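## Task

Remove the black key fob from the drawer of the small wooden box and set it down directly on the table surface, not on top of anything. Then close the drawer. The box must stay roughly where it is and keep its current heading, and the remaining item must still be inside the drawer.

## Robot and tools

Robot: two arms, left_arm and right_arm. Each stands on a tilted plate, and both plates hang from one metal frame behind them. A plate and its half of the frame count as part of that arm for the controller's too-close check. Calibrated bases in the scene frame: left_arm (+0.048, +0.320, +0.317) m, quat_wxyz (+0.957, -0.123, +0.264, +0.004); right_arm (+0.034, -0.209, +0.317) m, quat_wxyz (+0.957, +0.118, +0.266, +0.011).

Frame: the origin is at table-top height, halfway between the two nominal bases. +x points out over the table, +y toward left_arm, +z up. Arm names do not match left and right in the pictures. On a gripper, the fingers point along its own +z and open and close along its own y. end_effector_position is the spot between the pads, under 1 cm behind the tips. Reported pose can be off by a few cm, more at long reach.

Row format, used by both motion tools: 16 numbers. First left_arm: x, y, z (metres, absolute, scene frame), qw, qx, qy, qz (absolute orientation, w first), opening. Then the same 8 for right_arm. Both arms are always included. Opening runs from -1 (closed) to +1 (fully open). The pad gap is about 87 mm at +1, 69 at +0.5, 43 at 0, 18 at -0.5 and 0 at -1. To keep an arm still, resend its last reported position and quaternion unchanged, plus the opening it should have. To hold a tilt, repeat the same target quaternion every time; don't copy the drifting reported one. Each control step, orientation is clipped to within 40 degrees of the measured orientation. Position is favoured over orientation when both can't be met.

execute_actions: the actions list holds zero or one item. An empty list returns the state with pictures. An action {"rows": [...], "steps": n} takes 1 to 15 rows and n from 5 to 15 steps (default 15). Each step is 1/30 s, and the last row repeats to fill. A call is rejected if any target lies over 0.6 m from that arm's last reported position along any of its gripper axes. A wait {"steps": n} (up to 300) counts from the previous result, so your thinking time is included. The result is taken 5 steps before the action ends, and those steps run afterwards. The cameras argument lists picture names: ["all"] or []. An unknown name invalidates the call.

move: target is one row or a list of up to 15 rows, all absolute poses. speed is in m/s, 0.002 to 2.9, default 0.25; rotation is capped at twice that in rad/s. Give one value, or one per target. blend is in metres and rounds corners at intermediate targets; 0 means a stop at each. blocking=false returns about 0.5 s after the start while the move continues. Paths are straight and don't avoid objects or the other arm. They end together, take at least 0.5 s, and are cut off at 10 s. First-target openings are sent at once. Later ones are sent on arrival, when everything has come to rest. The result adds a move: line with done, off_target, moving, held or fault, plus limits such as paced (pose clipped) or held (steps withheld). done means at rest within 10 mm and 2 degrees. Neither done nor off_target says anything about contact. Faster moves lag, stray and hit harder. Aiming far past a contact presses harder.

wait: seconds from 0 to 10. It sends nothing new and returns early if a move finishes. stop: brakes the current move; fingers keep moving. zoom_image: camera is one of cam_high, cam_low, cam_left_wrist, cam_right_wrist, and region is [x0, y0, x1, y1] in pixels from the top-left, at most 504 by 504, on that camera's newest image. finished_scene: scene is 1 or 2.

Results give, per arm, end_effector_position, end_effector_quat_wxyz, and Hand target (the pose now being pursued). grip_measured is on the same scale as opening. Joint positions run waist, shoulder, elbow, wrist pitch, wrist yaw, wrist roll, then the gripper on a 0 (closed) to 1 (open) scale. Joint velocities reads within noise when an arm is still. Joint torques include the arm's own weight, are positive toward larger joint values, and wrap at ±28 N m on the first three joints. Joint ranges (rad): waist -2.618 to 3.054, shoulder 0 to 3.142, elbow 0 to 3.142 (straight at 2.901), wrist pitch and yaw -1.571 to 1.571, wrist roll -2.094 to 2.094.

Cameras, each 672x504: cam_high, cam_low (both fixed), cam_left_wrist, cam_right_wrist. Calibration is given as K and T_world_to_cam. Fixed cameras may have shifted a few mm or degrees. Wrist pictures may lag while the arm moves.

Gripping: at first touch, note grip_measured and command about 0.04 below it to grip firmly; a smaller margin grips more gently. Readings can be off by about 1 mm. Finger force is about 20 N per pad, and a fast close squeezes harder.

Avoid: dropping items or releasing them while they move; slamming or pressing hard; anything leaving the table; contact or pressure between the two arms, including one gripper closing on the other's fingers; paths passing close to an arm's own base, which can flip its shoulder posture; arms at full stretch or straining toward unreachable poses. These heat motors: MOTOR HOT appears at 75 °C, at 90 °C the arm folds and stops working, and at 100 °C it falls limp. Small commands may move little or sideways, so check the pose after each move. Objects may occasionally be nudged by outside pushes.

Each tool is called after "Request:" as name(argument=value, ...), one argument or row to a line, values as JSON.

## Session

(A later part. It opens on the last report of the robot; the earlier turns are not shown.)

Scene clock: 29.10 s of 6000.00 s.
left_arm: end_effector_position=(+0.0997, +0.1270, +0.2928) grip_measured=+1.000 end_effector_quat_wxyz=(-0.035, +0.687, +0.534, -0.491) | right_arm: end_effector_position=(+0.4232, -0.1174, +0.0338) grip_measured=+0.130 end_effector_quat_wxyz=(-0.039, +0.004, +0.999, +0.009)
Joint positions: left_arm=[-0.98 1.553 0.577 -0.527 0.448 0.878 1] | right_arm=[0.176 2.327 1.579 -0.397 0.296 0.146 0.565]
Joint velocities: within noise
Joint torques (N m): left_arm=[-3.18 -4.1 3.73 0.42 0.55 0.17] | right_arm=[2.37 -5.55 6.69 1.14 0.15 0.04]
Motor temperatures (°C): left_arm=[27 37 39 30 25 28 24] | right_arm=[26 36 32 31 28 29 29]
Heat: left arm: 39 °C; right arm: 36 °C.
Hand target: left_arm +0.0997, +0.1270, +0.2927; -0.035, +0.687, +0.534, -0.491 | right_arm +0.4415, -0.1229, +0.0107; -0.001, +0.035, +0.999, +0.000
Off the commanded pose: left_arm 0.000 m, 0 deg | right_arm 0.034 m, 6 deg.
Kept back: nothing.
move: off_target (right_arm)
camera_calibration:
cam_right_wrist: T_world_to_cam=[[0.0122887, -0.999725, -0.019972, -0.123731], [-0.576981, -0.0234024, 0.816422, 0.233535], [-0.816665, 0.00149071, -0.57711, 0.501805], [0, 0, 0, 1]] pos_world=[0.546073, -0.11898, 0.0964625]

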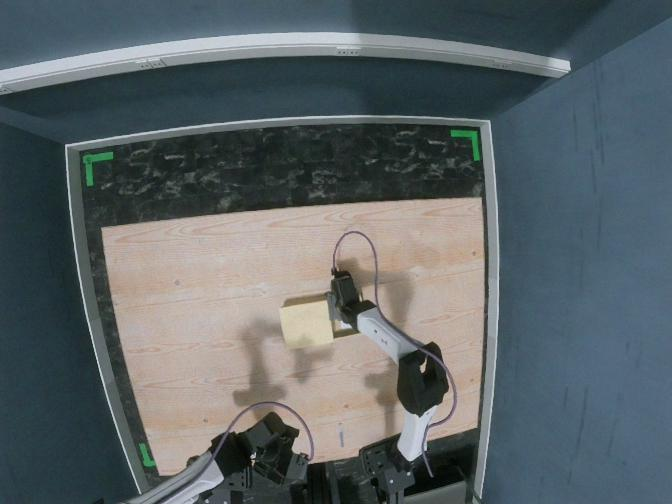

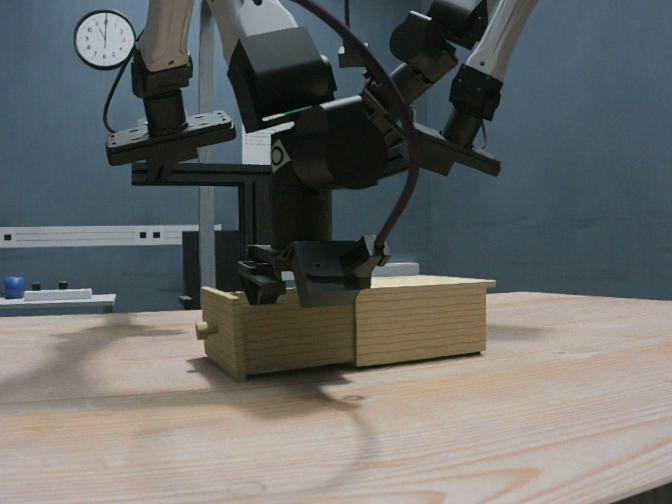

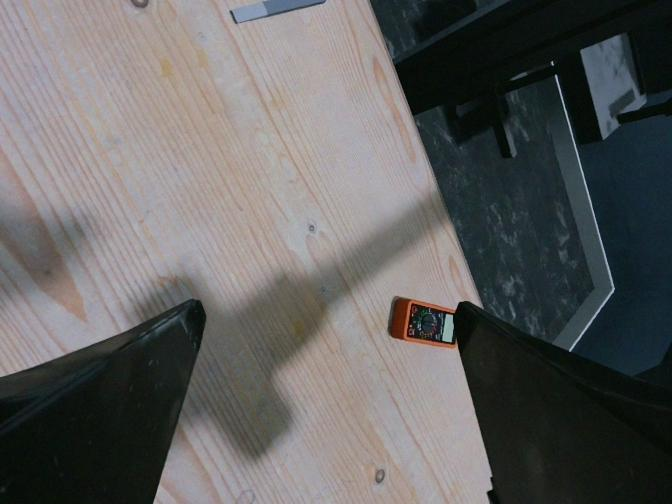

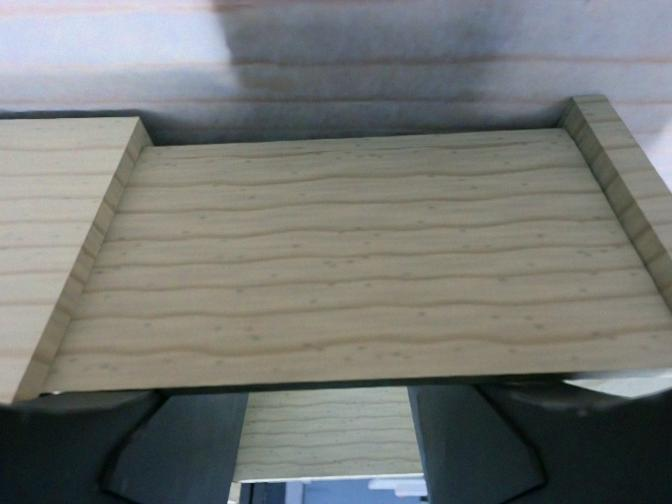

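Request:
move(
  target=[
    [0.0997, 0.1270, 0.2928, -0.035, 0.687, 0.534, -0.491, 1, 0.424, -0.119, 0.060, 0.070, 0.0, 0.9975, 0.0, 0.13],
    [0.0997, 0.1270, 0.2928, -0.035, 0.687, 0.534, -0.491, 1, 0.436, -0.121, 0.095, 0.1479, -0.0282, 0.9886, 0.0043, 0.13],
  ],
  speed=0.2,
  blend=[0.01, 0],
)

Request:
zoom_image(
  camera="cam_right_wrist",
  region=[100, 60, 500, 400],
)

Request:
zoom_image(
  camera="cam_low",
  region=[170, 200, 530, 400],
)

Request:
zoom_image(
  camera="cam_high",
  region=[260, 270, 440, 400],
)

Scene clock: 33.27 s of 6000.00 s.
left_arm: end_effector_position=(+0.0997, +0.1270, +0.2928) grip_measured=+1.000 end_effector_quat_wxyz=(-0.035, +0.687, +0.534, -0.491) | right_arm: end_effector_position=(+0.4195, -0.1223, +0.0807) grip_measured=+0.130 end_effector_quat_wxyz=(+0.119, -0.031, +0.992, +0.004)
Joint positions: left_arm=[-0.98 1.553 0.577 -0.527 0.448 0.878 1] | right_arm=[0.236 2.023 1.071 0.12 0.366 0.02 0.565]
Joint velocities: within noise
Joint torques (N m): left_arm=[-3.19 -4.04 3.75 0.43 0.53 0.17] | right_arm=[5.39 -11.4 2.8 0.8 0.11 -0.24]
Motor temperatures (°C): left_arm=[27 37 39 30 25 28 24] | right_arm=[26 36 32 31 28 29 29]
Heat: left arm: 39 °C; right arm: 36 °C.
Hand target: left_arm +0.0997, +0.1270, +0.2927; -0.035, +0.687, +0.534, -0.491 | right_arm +0.4357, -0.1209, +0.0948; +0.147, -0.028, +0.989, +0.004
Off the commanded pose: left_arm 0.000 m, 0 deg | right_arm 0.022 m, 3 deg.
Kept back: nothing.
move: off_target (right_arm)
camera_calibration:
cam_right_wrist: T_world_to_cam=[[0.0822992, -0.996604, 0.00269897, -0.158377], [-0.799079, -0.0643688, 0.59777, 0.298844], [-0.595566, -0.0513527, -0.801663, 0.444657], [0, 0, 0, 1]] pos_world=[0.516657, -0.115769, 0.178253]

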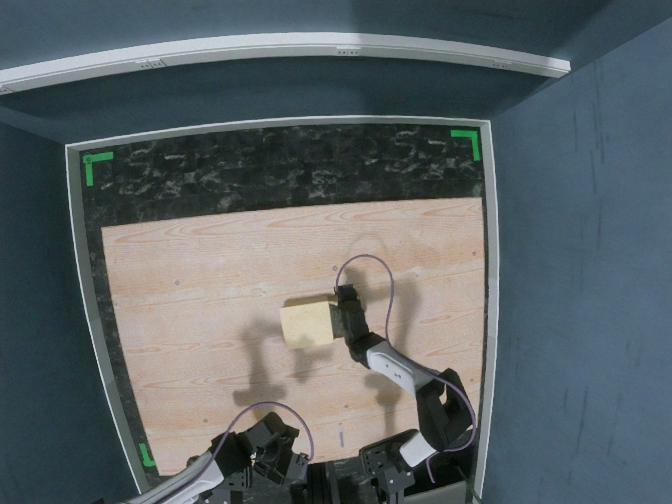

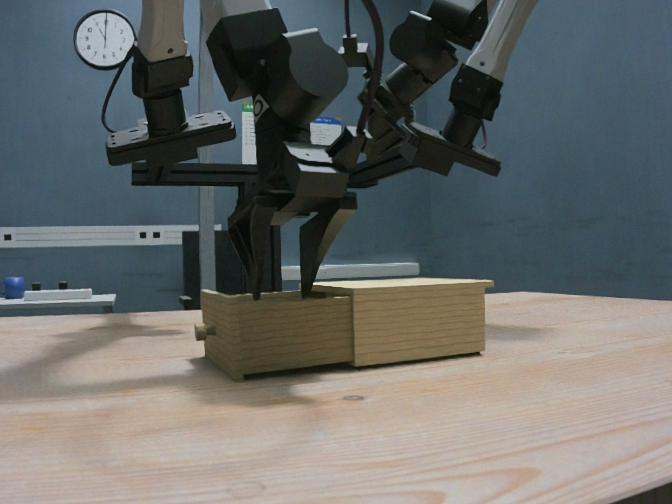

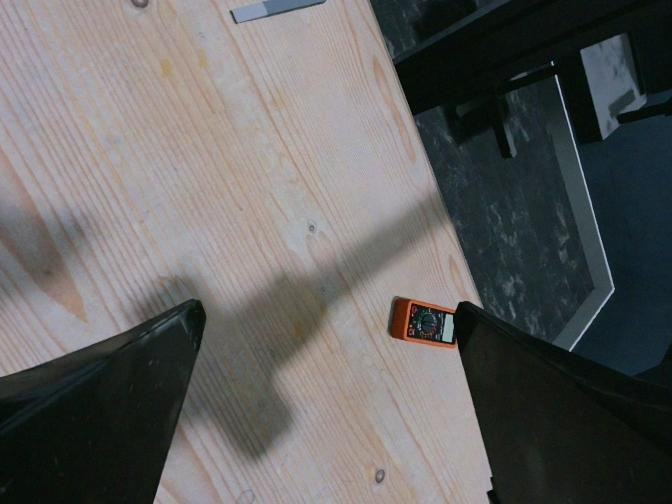

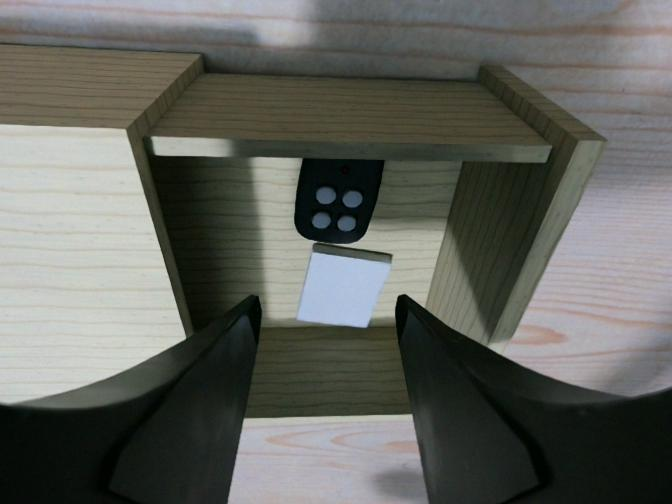

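Scaled by 1.260 from the camera's 672x504 image, which has a finer 960x720 frame.

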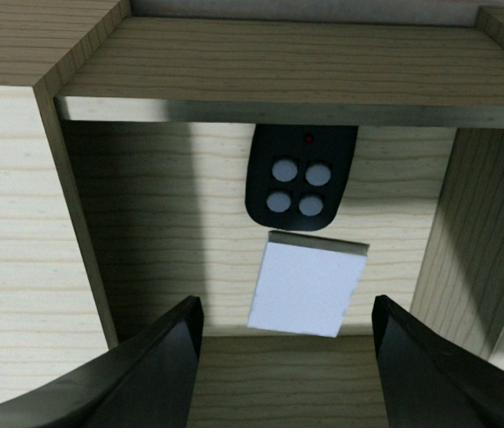

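Scaled by 1.400 from the camera's 672x504 image, which has a finer 960x720 frame.

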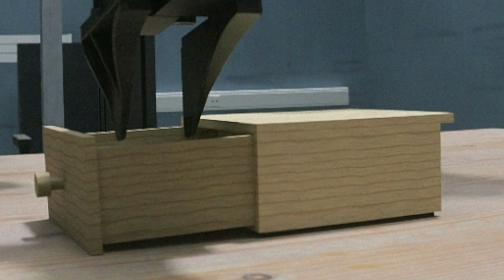

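Scaled by 2.800 from the camera's 672x504 image, which has a finer 960x720 frame.

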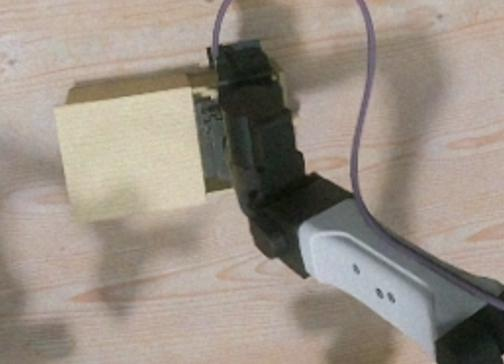

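Request:
move(
  target=[0.0997, 0.1270, 0.2928, -0.035, 0.687, 0.534, -0.491, 1, 0.447, -0.124, 0.040, 0.1478, -0.0086, 0.989, 0.0013, 0.13],
  speed=0.12,
)

Request:
zoom_image(
  camera="cam_low",
  region=[170, 200, 530, 400],
)

Scene clock: 35.43 s of 6000.00 s.
left_arm: end_effector_position=(+0.0997, +0.1270, +0.2928) grip_measured=+1.000 end_effector_quat_wxyz=(-0.035, +0.687, +0.534, -0.491) | right_arm: end_effector_position=(+0.4402, -0.1233, +0.0446) grip_measured=+0.130 end_effector_quat_wxyz=(+0.139, -0.011, +0.990, -0.001)
Joint positions: left_arm=[-0.98 1.553 0.577 -0.527 0.448 0.878 1] | right_arm=[0.199 2.161 1.167 0.215 0.356 0.013 0.565]
Joint velocities: within noise
Joint torques (N m): left_arm=[-3.18 -4.04 3.78 0.43 0.53 0.19] | right_arm=[3.63 -7.45 4.67 0.88 -0.1 -0.22]
Motor temperatures (°C): left_arm=[27 37 39 30 25 28 24] | right_arm=[26 37 32 31 28 29 29]
Heat: left arm: 39 °C; right arm: 37 °C.
Hand target: left_arm +0.0997, +0.1270, +0.2927; -0.035, +0.687, +0.534, -0.491 | right_arm +0.4468, -0.1241, +0.0403; +0.148, -0.009, +0.989, +0.001
Off the commanded pose: left_arm 0.000 m, 0 deg | right_arm 0.008 m, 1 deg.
Kept back: nothing.
move: done
camera_calibration:
cam_right_wrist: T_world_to_cam=[[0.0425419, -0.999056, 0.00873714, -0.143988], [-0.824672, -0.0301768, 0.564805, 0.353829], [-0.564009, -0.0312332, -0.825178, 0.417705], [0, 0, 0, 1]] pos_world=[0.533508, -0.120129, 0.146095]

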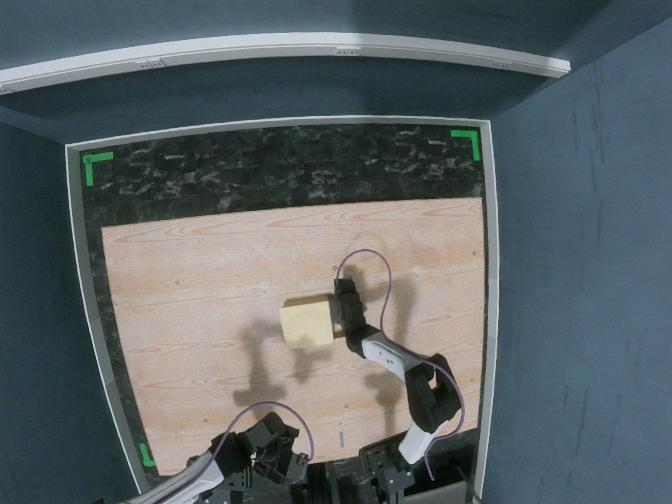

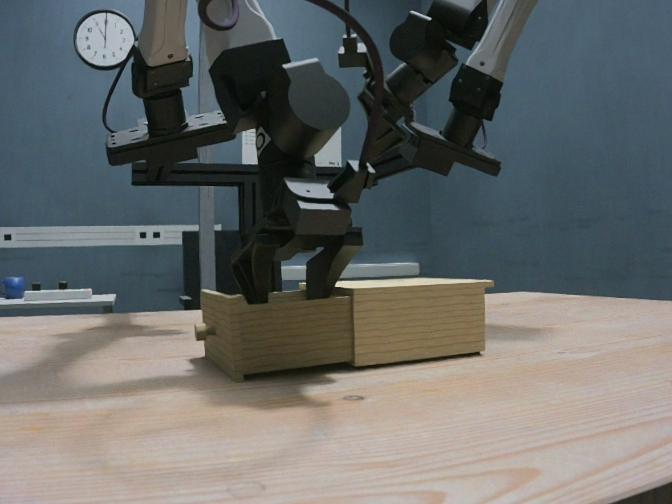

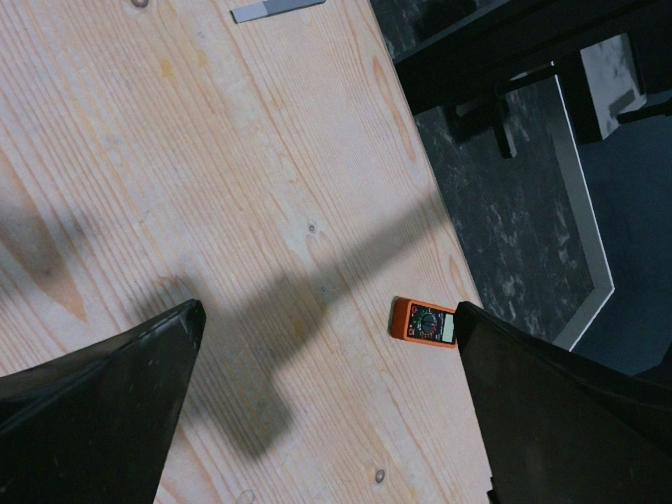

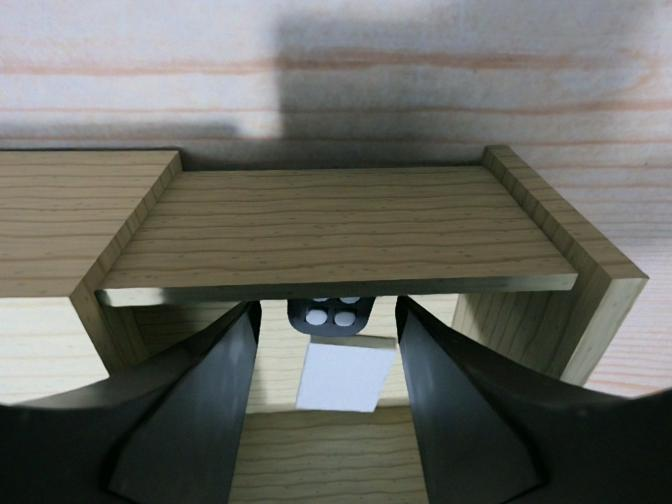

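Scaled by 1.400 from the camera's 672x504 image, which has a finer 960x720 frame.

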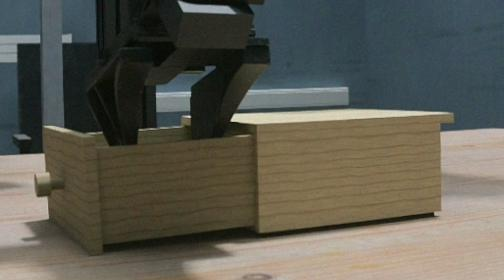

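Request:
move(
  target=[
    [0.0997, 0.1270, 0.2928, -0.035, 0.687, 0.534, -0.491, 1, 0.445, -0.124, 0.018, 0.1478, -0.0086, 0.989, 0.0013, 0.13],
    [0.0997, 0.1270, 0.2928, -0.035, 0.687, 0.534, -0.491, 1, 0.445, -0.124, 0.018, 0.1478, -0.0086, 0.989, 0.0013, -0.32],
  ],
  speed=0.1,
)

Request:
zoom_image(
  camera="cam_low",
  region=[170, 200, 530, 400],
)

Scene clock: 36.97 s of 6000.00 s.
left_arm: end_effector_position=(+0.0997, +0.1270, +0.2928) grip_measured=+1.000 end_effector_quat_wxyz=(-0.035, +0.687, +0.534, -0.491) | right_arm: end_effector_position=(+0.4398, -0.1217, +0.0278) grip_measured=-0.164 end_effector_quat_wxyz=(+0.139, -0.015, +0.990, +0.003)
Joint positions: left_arm=[-0.98 1.553 0.577 -0.527 0.448 0.878 1] | right_arm=[0.187 2.219 1.195 0.249 0.34 -0.003 0.418]
Joint velocities: within noise
Joint torques (N m): left_arm=[-3.19 -4.07 3.75 0.43 0.53 0.18] | right_arm=[3.23 -6.2 4.78 1.01 -0.05 -0.2]
Motor temperatures (°C): left_arm=[27 37 39 30 25 28 24] | right_arm=[26 37 32 31 28 29 29]
Heat: left arm: 39 °C; right arm: 37 °C.
Hand target: left_arm +0.0997, +0.1270, +0.2927; -0.035, +0.687, +0.534, -0.491 | right_arm +0.4447, -0.1242, +0.0185; +0.148, -0.009, +0.989, +0.001
Off the commanded pose: left_arm 0.000 m, 0 deg | right_arm 0.011 m, 1 deg.
Kept back: nothing.
move: off_target (right_arm); target 2's new opening was sent with right_arm's hand 0.012 m and 1 deg from that target
camera_calibration:
cam_right_wrist: T_world_to_cam=[[0.051638, -0.998662, 0.0029331, -0.146091], [-0.824369, -0.0409676, 0.564569, 0.361537], [-0.563693, -0.0315712, -0.825381, 0.403433], [0, 0, 0, 1]] pos_world=[0.532997, -0.118347, 0.129302]

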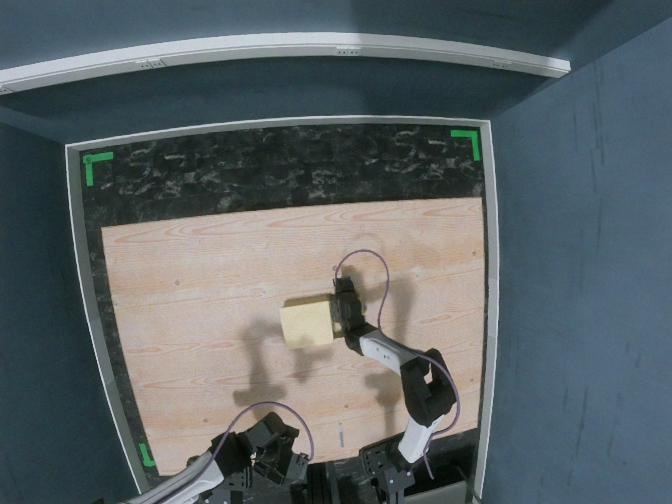

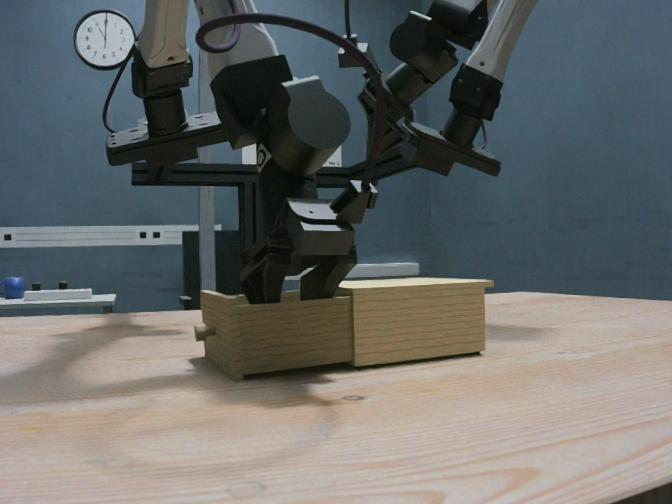

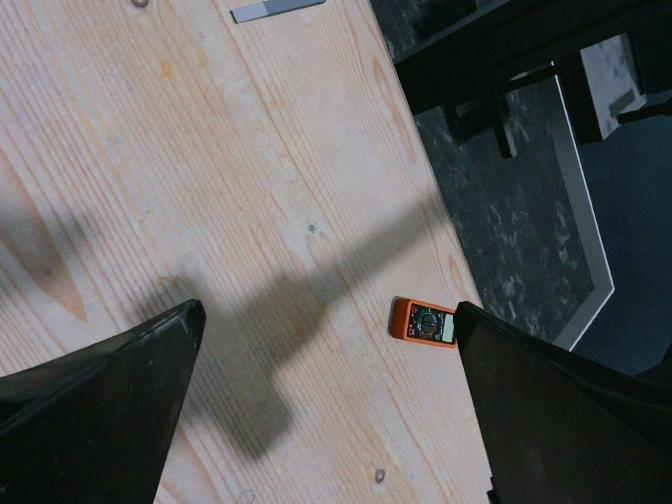

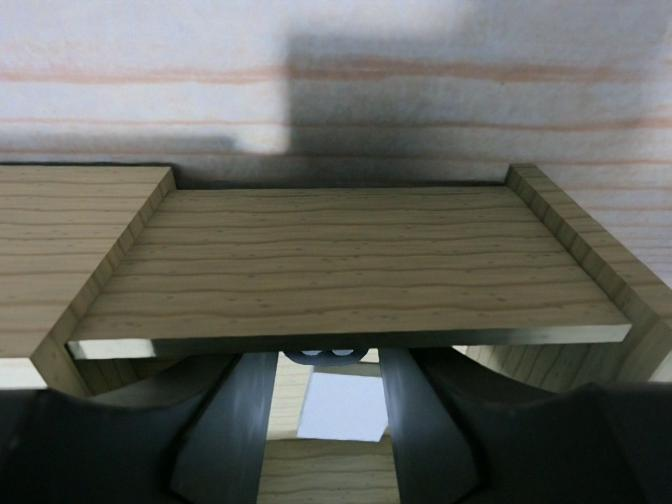

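Scaled by 1.400 from the camera's 672x504 image, which has a finer 960x720 frame.

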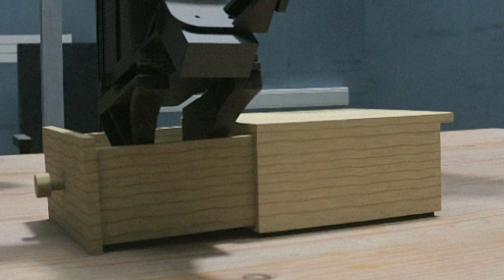

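Request:
move(
  target=[
    [0.0997, 0.1270, 0.2928, -0.035, 0.687, 0.534, -0.491, 1, 0.443, -0.124, 0.138, 0.1478, -0.0086, 0.989, 0.0013, -0.3],
    [0.0997, 0.1270, 0.2928, -0.035, 0.687, 0.534, -0.491, 1, 0.445, -0.264, 0.130, 0.1478, -0.0086, 0.989, 0.0013, -0.3],
    [0.0997, 0.1270, 0.2928, -0.035, 0.687, 0.534, -0.491, 1, 0.447, -0.266, 0.036, 0.1478, -0.0086, 0.989, 0.0013, -0.3],
  ],
  speed=[0.22, 0.3, 0.2],
  blend=[0.025, 0.025, 0],
)

Request:
zoom_image(
  camera="cam_low",
  region=[80, 220, 440, 440],
)

Request:
zoom_image(
  camera="cam_high",
  region=[260, 270, 440, 400],
)

Scene clock: 41.40 s of 6000.00 s.
left_arm: end_effector_position=(+0.0997, +0.1270, +0.2928) grip_measured=+1.000 end_effector_quat_wxyz=(-0.035, +0.687, +0.534, -0.491) | right_arm: end_effector_position=(+0.4400, -0.2632, +0.0396) grip_measured=-0.164 end_effector_quat_wxyz=(+0.136, -0.008, +0.991, +0.001)
Joint positions: left_arm=[-0.98 1.553 0.577 -0.527 0.448 0.878 1] | right_arm=[-0.149 2.055 1.115 0.212 0.1 -0.222 0.418]
Joint velocities: within noise
Joint torques (N m): left_arm=[-3.21 -4.1 3.74 0.42 0.53 0.17] | right_arm=[1.4 -7.69 4.45 0.88 -0.14 -0.24]
Motor temperatures (°C): left_arm=[27 37 39 30 25 28 24] | right_arm=[26 37 32 31 28 29 29]
Heat: left arm: 39 °C; right arm: 37 °C.
Hand target: left_arm +0.0997, +0.1270, +0.2927; -0.035, +0.687, +0.534, -0.491 | right_arm +0.4469, -0.2660, +0.0363; +0.148, -0.009, +0.989, +0.001
Off the commanded pose: left_arm 0.000 m, 0 deg | right_arm 0.008 m, 1 deg.
Kept back: nothing.
move: done
camera_calibration:
cam_right_wrist: T_world_to_cam=[[0.0361516, -0.999336, 0.00446001, -0.280843], [-0.822151, -0.0272041, 0.56862, 0.351667], [-0.568121, -0.0242233, -0.822589, 0.412636], [0, 0, 0, 1]] pos_world=[0.533704, -0.261094, 0.140718]

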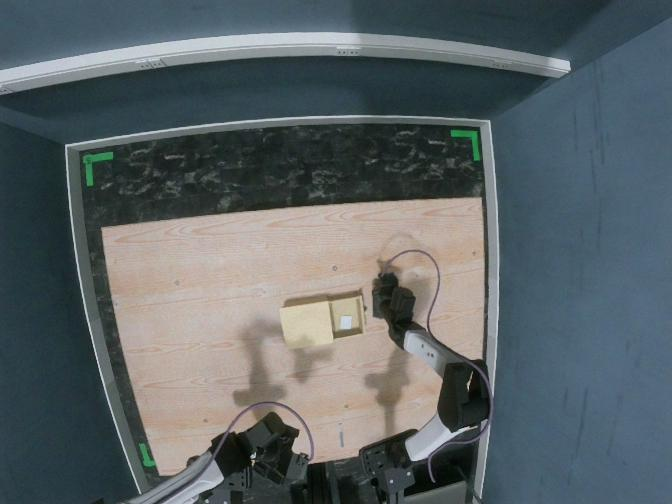

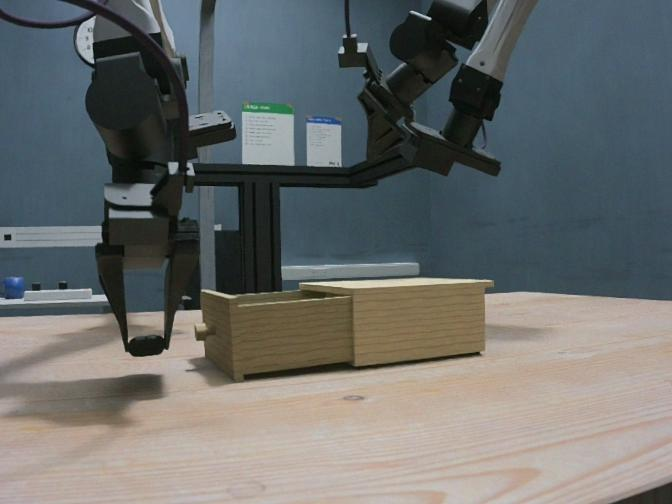

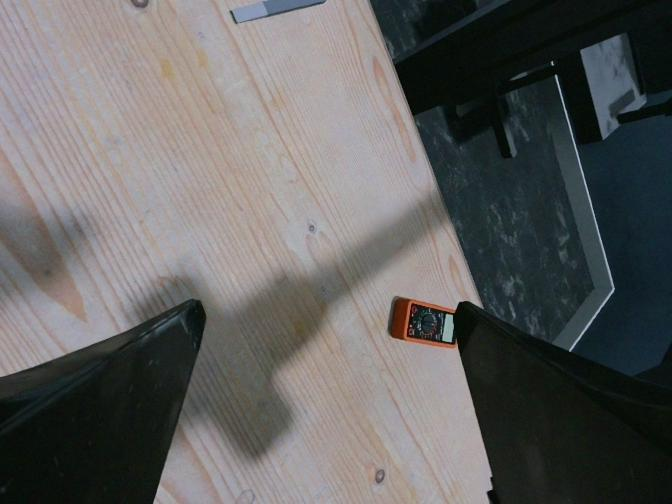

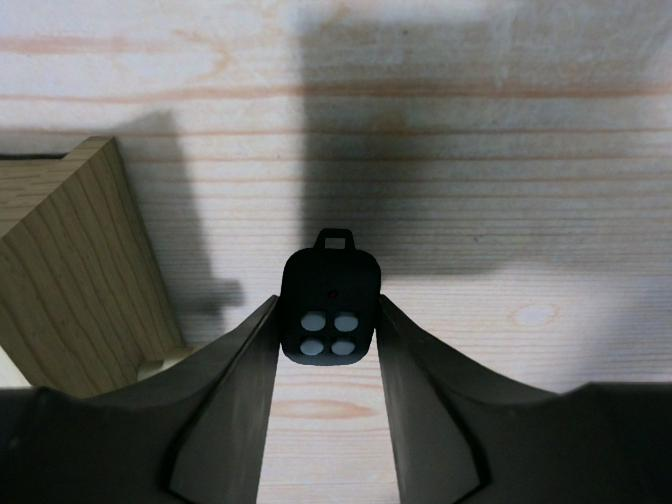

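Scaled by 1.400 from the camera's 672x504 image, which has a finer 960x720 frame.

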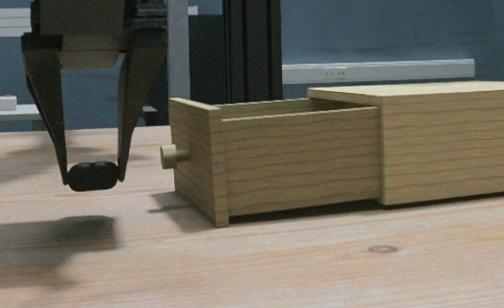

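Scaled by 2.800 from the camera's 672x504 image, which has a finer 960x720 frame.

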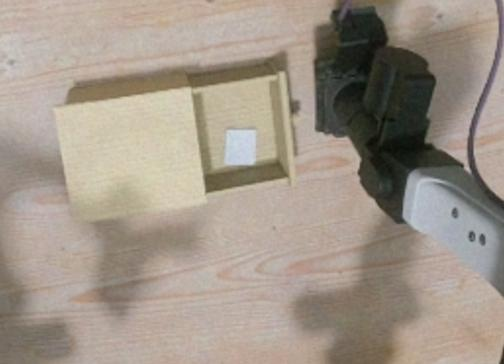

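Request:
move(
  target=[
    [0.0997, 0.1270, 0.2928, -0.035, 0.687, 0.534, -0.491, 1, 0.447, -0.266, 0.010, 0.1478, -0.0086, 0.989, 0.0013, -0.3],
    [0.0997, 0.1270, 0.2928, -0.035, 0.687, 0.534, -0.491, 1, 0.447, -0.266, 0.010, 0.1478, -0.0086, 0.989, 0.0013, 0.1],
  ],
  speed=[0.08, 0.08],
)

Request:
zoom_image(
  camera="cam_low",
  region=[80, 280, 240, 400],
)

Scene clock: 43.97 s of 6000.00 s.
left_arm: end_effector_position=(+0.0997, +0.1270, +0.2928) grip_measured=+1.000 end_effector_quat_wxyz=(-0.035, +0.687, +0.534, -0.491) | right_arm: end_effector_position=(+0.4423, -0.2626, +0.0156) grip_measured=+0.100 end_effector_quat_wxyz=(+0.139, -0.008, +0.990, +0.001)
Joint positions: left_arm=[-0.98 1.553 0.577 -0.527 0.448 0.878 1] | right_arm=[-0.157 2.145 1.164 0.258 0.092 -0.229 0.55]
Joint velocities: within noise
Joint torques (N m): left_arm=[-3.19 -4.1 3.79 0.43 0.53 0.18] | right_arm=[1.2 -7.34 4.29 0.9 -0.14 -0.25]
Motor temperatures (°C): left_arm=[27 37 39 30 25 28 24] | right_arm=[26 37 32 31 28 29 29]
Heat: left arm: 39 °C; right arm: 37 °C.
Hand target: left_arm +0.0997, +0.1270, +0.2927; -0.035, +0.687, +0.534, -0.491 | right_arm +0.4468, -0.2660, +0.0102; +0.148, -0.009, +0.989, +0.001
Off the commanded pose: left_arm 0.000 m, 0 deg | right_arm 0.008 m, 1 deg.
Kept back: nothing.
move: done; target 2's new opening was sent with right_arm's hand 0.011 m and 2 deg from that target
camera_calibration:
cam_right_wrist: T_world_to_cam=[[0.0373673, -0.999294, 0.00381932, -0.280771], [-0.825271, -0.0287042, 0.564008, 0.368368], [-0.5635, -0.0242274, -0.825761, 0.39223], [0, 0, 0, 1]] pos_world=[0.535517, -0.260497, 0.117198]

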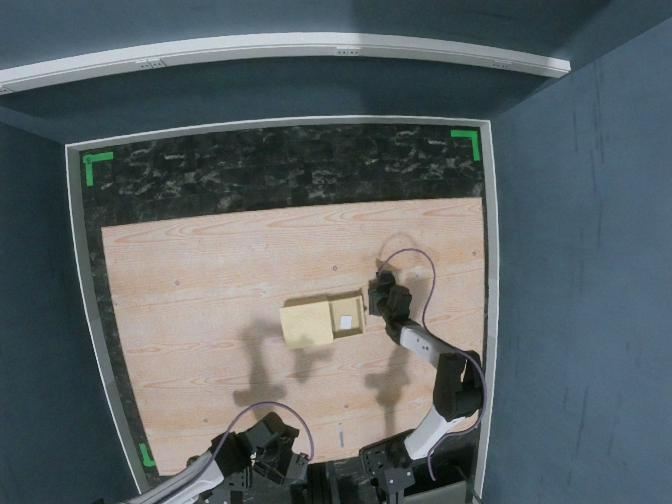

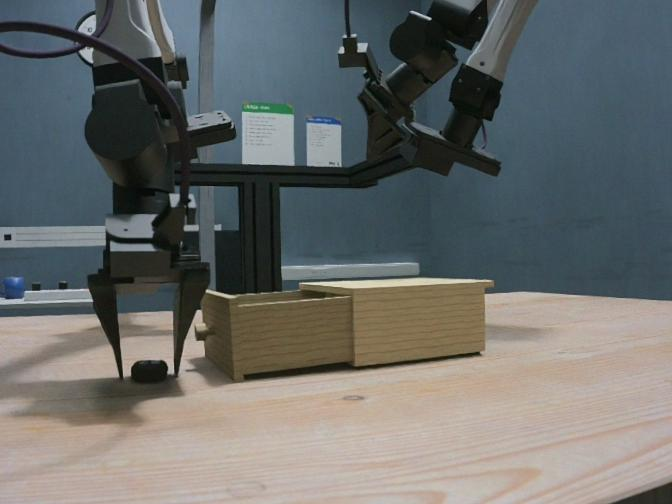

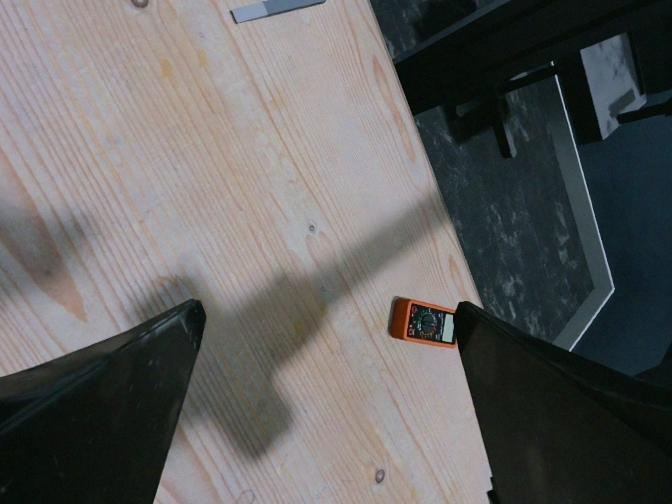

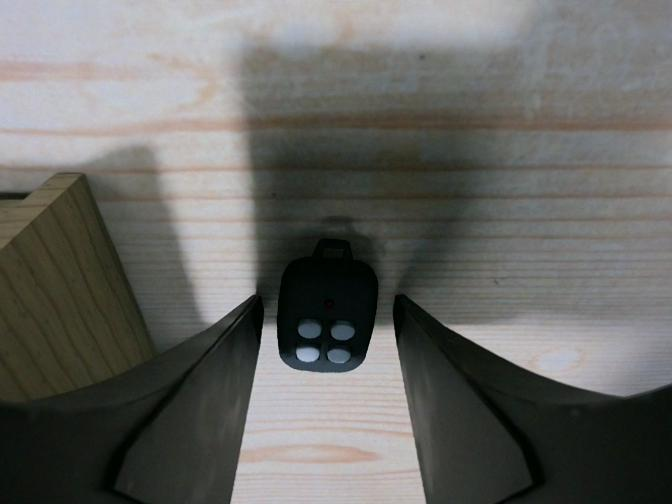

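Scaled by 3.150 from the camera's 672x504 image, which has a finer 960x720 frame.

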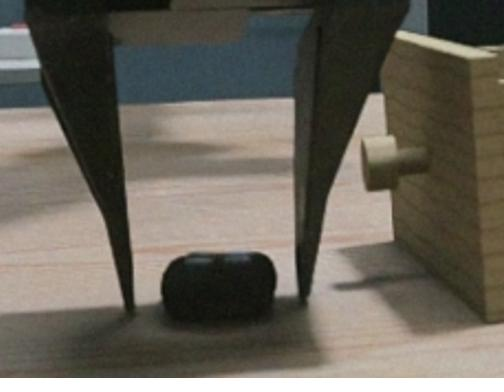

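Request:
move(
  target=[0.0997, 0.1270, 0.2928, -0.035, 0.687, 0.534, -0.491, 1, 0.443, -0.267, 0.075, 0.1478, -0.0086, 0.989, 0.0013, 0.1],
  speed=0.25,
  cameras=[],
)

Request:
move(
  target=[
    [0.0997, 0.1270, 0.2928, -0.035, 0.687, 0.534, -0.491, 1, 0.364, -0.248, 0.066, 0.1478, -0.0086, 0.989, 0.0013, -1],
    [0.0997, 0.1270, 0.2928, -0.035, 0.687, 0.534, -0.491, 1, 0.359, -0.085, 0.058, 0.1478, -0.0086, 0.989, 0.0013, -1],
  ],
  speed=[0.2, 0.12],
  blend=[0.015, 0],
)

Request:
zoom_image(
  camera="cam_high",
  region=[260, 270, 440, 400],
)

Request:
zoom_image(
  camera="cam_low",
  region=[80, 220, 530, 440],
)

Scene clock: 46.20 s of 6000.00 s.
left_arm: end_effector_position=(+0.0997, +0.1270, +0.2928) grip_measured=+1.000 end_effector_quat_wxyz=(-0.035, +0.687, +0.534, -0.491) | right_arm: end_effector_position=(+0.4341, -0.2685, +0.0631) grip_measured=+0.100 end_effector_quat_wxyz=(+0.134, -0.009, +0.991, +0.002)
Joint positions: left_arm=[-0.98 1.553 0.577 -0.527 0.448 0.878 1] | right_arm=[-0.157 1.96 1.061 0.167 0.092 -0.229 0.55]
Joint velocities: within noise
Joint torques (N m): left_arm=[-3.19 -4.08 3.77 0.43 0.53 0.17] | right_arm=[3.1 -11.43 2.77 0.62 -0.01 -0.1]
Motor temperatures (°C): left_arm=[27 37 39 30 25 28 24] | right_arm=[26 37 32 31 28 29 29]
Heat: left arm: 39 °C; right arm: 37 °C.
Hand target: left_arm +0.0997, +0.1270, +0.2927; -0.035, +0.687, +0.534, -0.491 | right_arm +0.4430, -0.2671, +0.0747; +0.148, -0.008, +0.989, +0.001
Off the commanded pose: left_arm 0.000 m, 0 deg | right_arm 0.015 m, 2 deg.
Kept back: nothing.
move: off_target (right_arm)
No camera images: "cameras" was empty.

Scene clock: 48.43 s of 6000.00 s.
left_arm: end_effector_position=(+0.0997, +0.1270, +0.2928) grip_measured=+1.000 end_effector_quat_wxyz=(-0.035, +0.687, +0.534, -0.491) | right_arm: end_effector_position=(+0.3520, -0.1213, +0.0620) grip_measured=-0.974 end_effector_quat_wxyz=(+0.135, -0.011, +0.989, -0.058)
Joint positions: left_arm=[-0.98 1.553 0.577 -0.527 0.448 0.878 1] | right_arm=[0.313 2.088 0.821 0.431 0.549 0.097 0.013]
Joint velocities: within noise
Joint torques (N m): left_arm=[-3.19 -4.05 3.77 0.43 0.54 0.19] | right_arm=[7.79 -5.26 3.92 0.9 -0.78 0.19]
Motor temperatures (°C): left_arm=[27 37 39 30 25 27 24] | right_arm=[26 37 32 31 28 29 29]
Heat: left arm: 39 °C; right arm: 37 °C.
Hand target: left_arm +0.0997, +0.1270, +0.2927; -0.035, +0.687, +0.534, -0.491 | right_arm +0.3578, -0.0863, +0.0613; +0.146, -0.009, +0.989, +0.001
Off the commanded pose: left_arm 0.000 m, 0 deg | right_arm 0.037 m, 7 deg.
Kept back: nothing.
move: off_target (right_arm)
camera_calibration:
cam_right_wrist: T_world_to_cam=[[0.0265347, -0.992119, 0.122461, -0.139093], [-0.821022, 0.0482571, 0.568853, 0.279345], [-0.570279, -0.115638, -0.813271, 0.373626], [0, 0, 0, 1]] pos_world=[0.44611, -0.108272, 0.161986]

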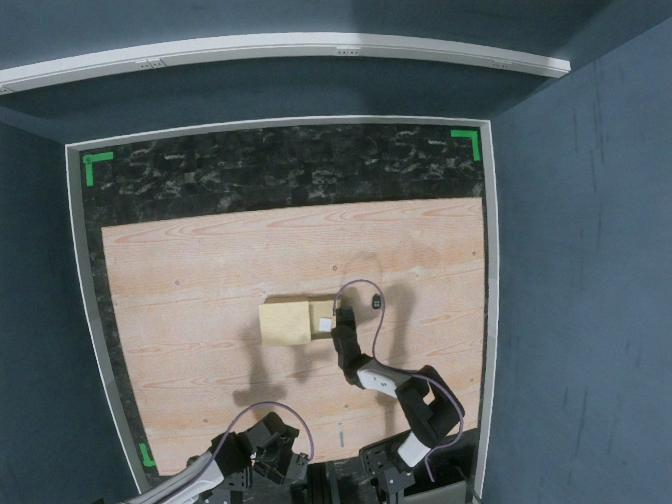

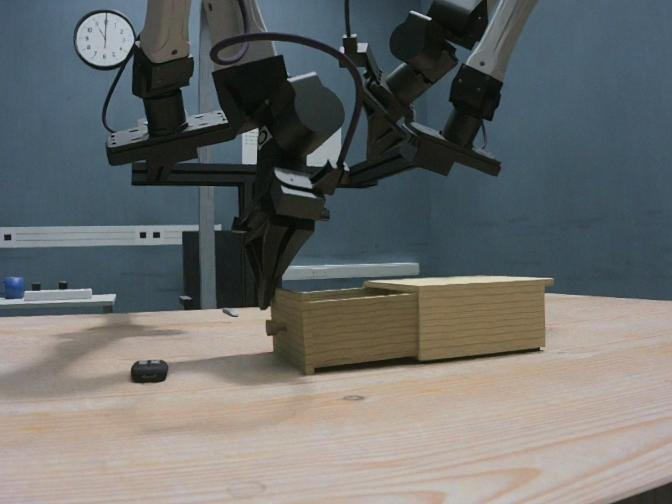

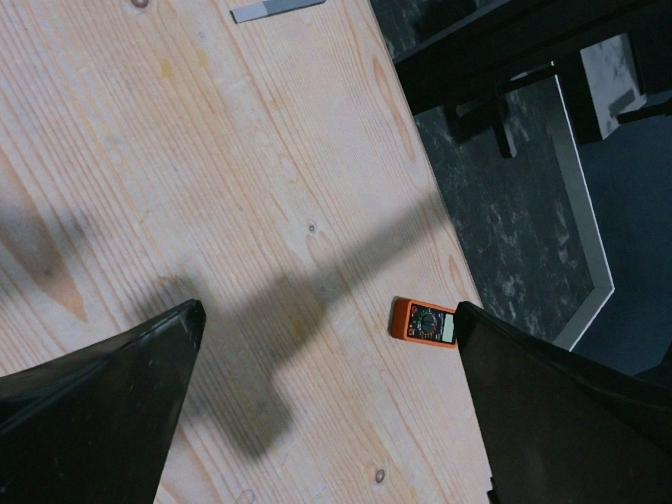

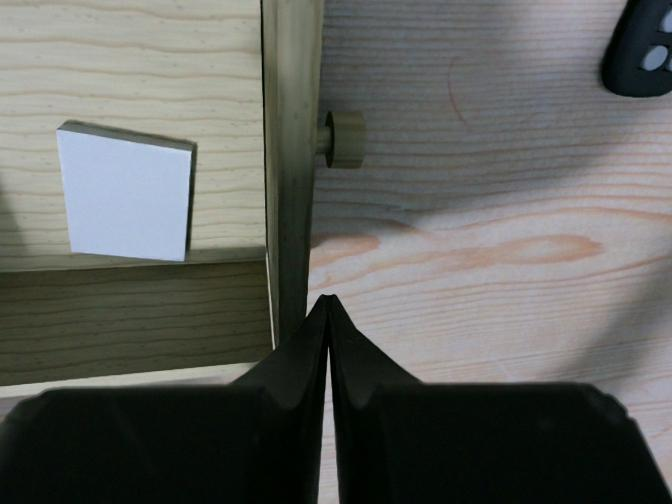

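Scaled by 2.800 from the camera's 672x504 image, which has a finer 960x720 frame.

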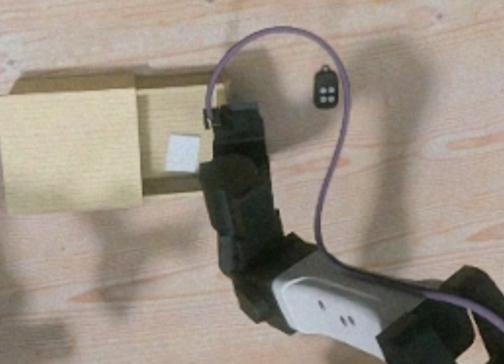

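Scaled by 1.120 from the camera's 672x504 image, which has a finer 960x720 frame.

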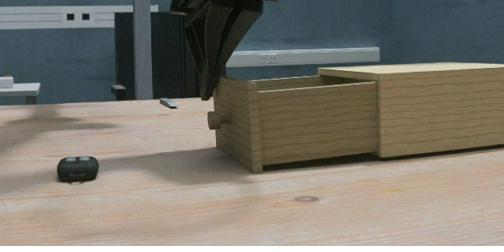

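Request:
move(
  target=[
    [0.26, 0.185, 0.19, 0.0515, 0.4735, 0.8324, -0.2831, -1, 0.354, -0.152, 0.061, 0.1478, -0.0086, 0.989, 0.0013, -1],
    [0.418, 0.208, 0.068, 0.1285, 0.1721, 0.9763, -0.0227, -1, 0.415, -0.160, 0.044, 0.1478, -0.0086, 0.989, 0.0013, -1],
  ],
  speed=0.6,
  blend=[0.015, 0],
)

Request:
zoom_image(
  camera="cam_high",
  region=[220, 260, 440, 400],
)

Request:
zoom_image(
  camera="cam_low",
  region=[180, 160, 640, 400],
)

Scene clock: 53.93 s of 6000.00 s.
left_arm: end_effector_position=(+0.4141, +0.2041, +0.0731) grip_measured=-0.993 end_effector_quat_wxyz=(+0.126, +0.182, +0.975, -0.034) | right_arm: end_effector_position=(+0.4162, -0.1579, +0.0499) grip_measured=-0.974 end_effector_quat_wxyz=(+0.153, -0.007, +0.988, +0.001)
Joint positions: left_arm=[-0.328 2.082 1.025 0.208 -0.323 0.236 0.003] | right_arm=[0.123 2.073 0.979 0.363 0.3 -0.042 0.013]
Joint velocities: within noise
Joint torques (N m): left_arm=[-3.49 -7.76 3.74 1.22 -0.1 0.06] | right_arm=[2.56 -6.64 3.71 0.67 -0.11 -0.2]
Motor temperatures (°C): left_arm=[27 38 39 30 25 27 23] | right_arm=[26 37 32 31 28 29 29]
Heat: left arm: 39 °C; right arm: 37 °C.
Hand target: left_arm +0.4178, +0.2081, +0.0681; +0.128, +0.172, +0.976, -0.023 | right_arm +0.4149, -0.1601, +0.0442; +0.148, -0.009, +0.989, +0.001
Off the commanded pose: left_arm 0.008 m, 2 deg | right_arm 0.006 m, 1 deg.
Kept back: nothing.
move: done
camera_calibration:
cam_left_wrist: T_world_to_cam=[[-0.362975, -0.931764, 0.00801704, 0.337972], [-0.773521, 0.306106, 0.554945, 0.241969], [-0.519532, 0.19523, -0.831848, 0.377011], [0, 0, 0, 1]] pos_world=[0.505713, 0.167238, 0.176627]
cam_right_wrist: T_world_to_cam=[[0.03383, -0.999414, 0.00525125, -0.173941], [-0.840608, -0.0256117, 0.541037, 0.338532], [-0.540586, -0.0227175, -0.840982, 0.399821], [0, 0, 0, 1]] pos_world=[0.506594, -0.156085, 0.153997]

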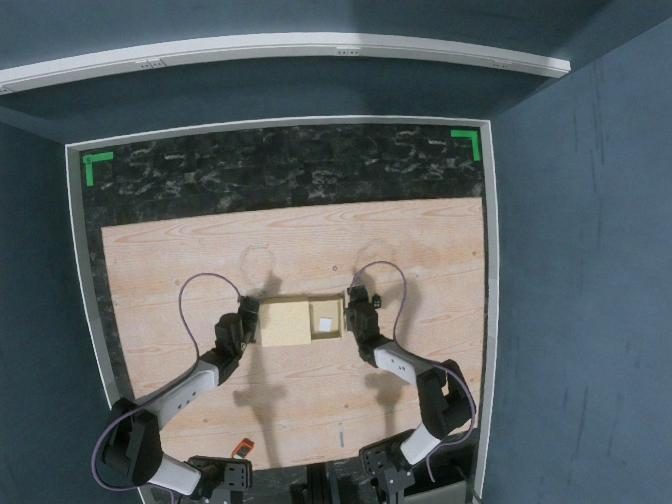

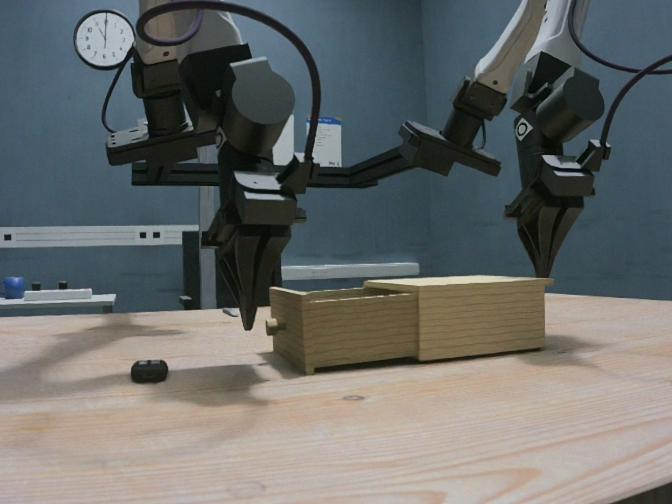

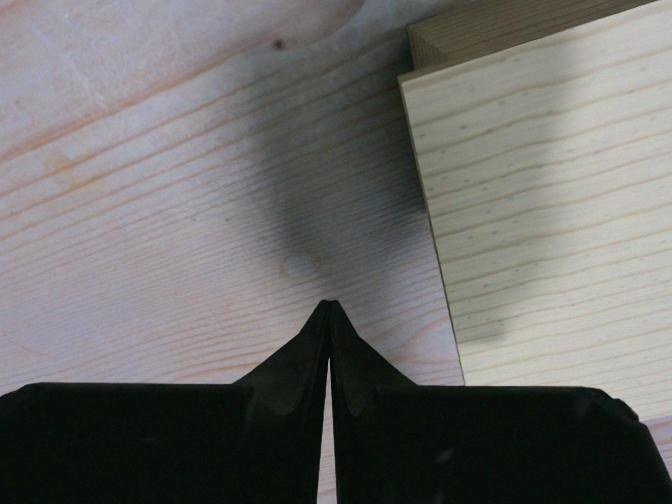

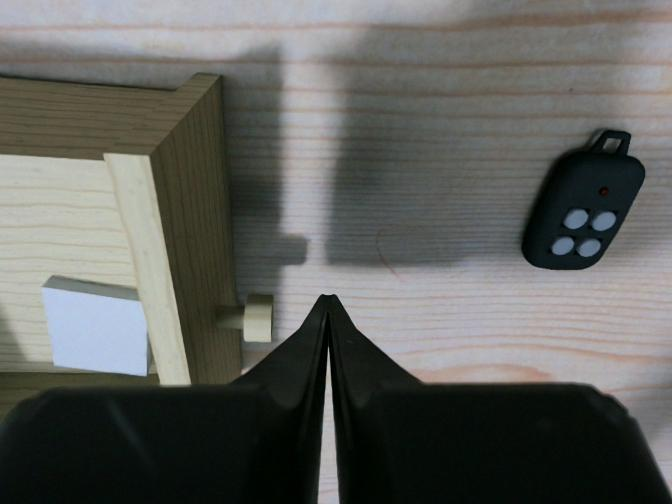

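Scaled by 2.291 from the camera's 672x504 image, which has a finer 960x720 frame.

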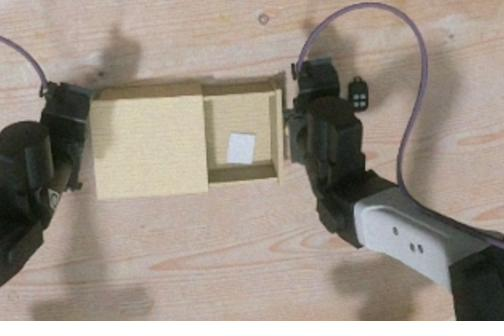

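Scaled by 1.096 from the camera's 672x504 image, which has a finer 960x720 frame.

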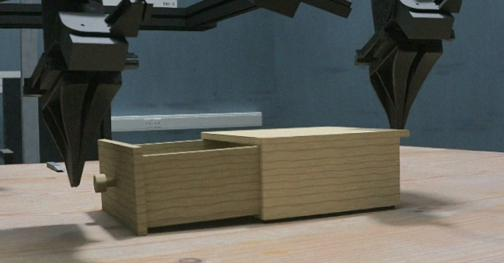

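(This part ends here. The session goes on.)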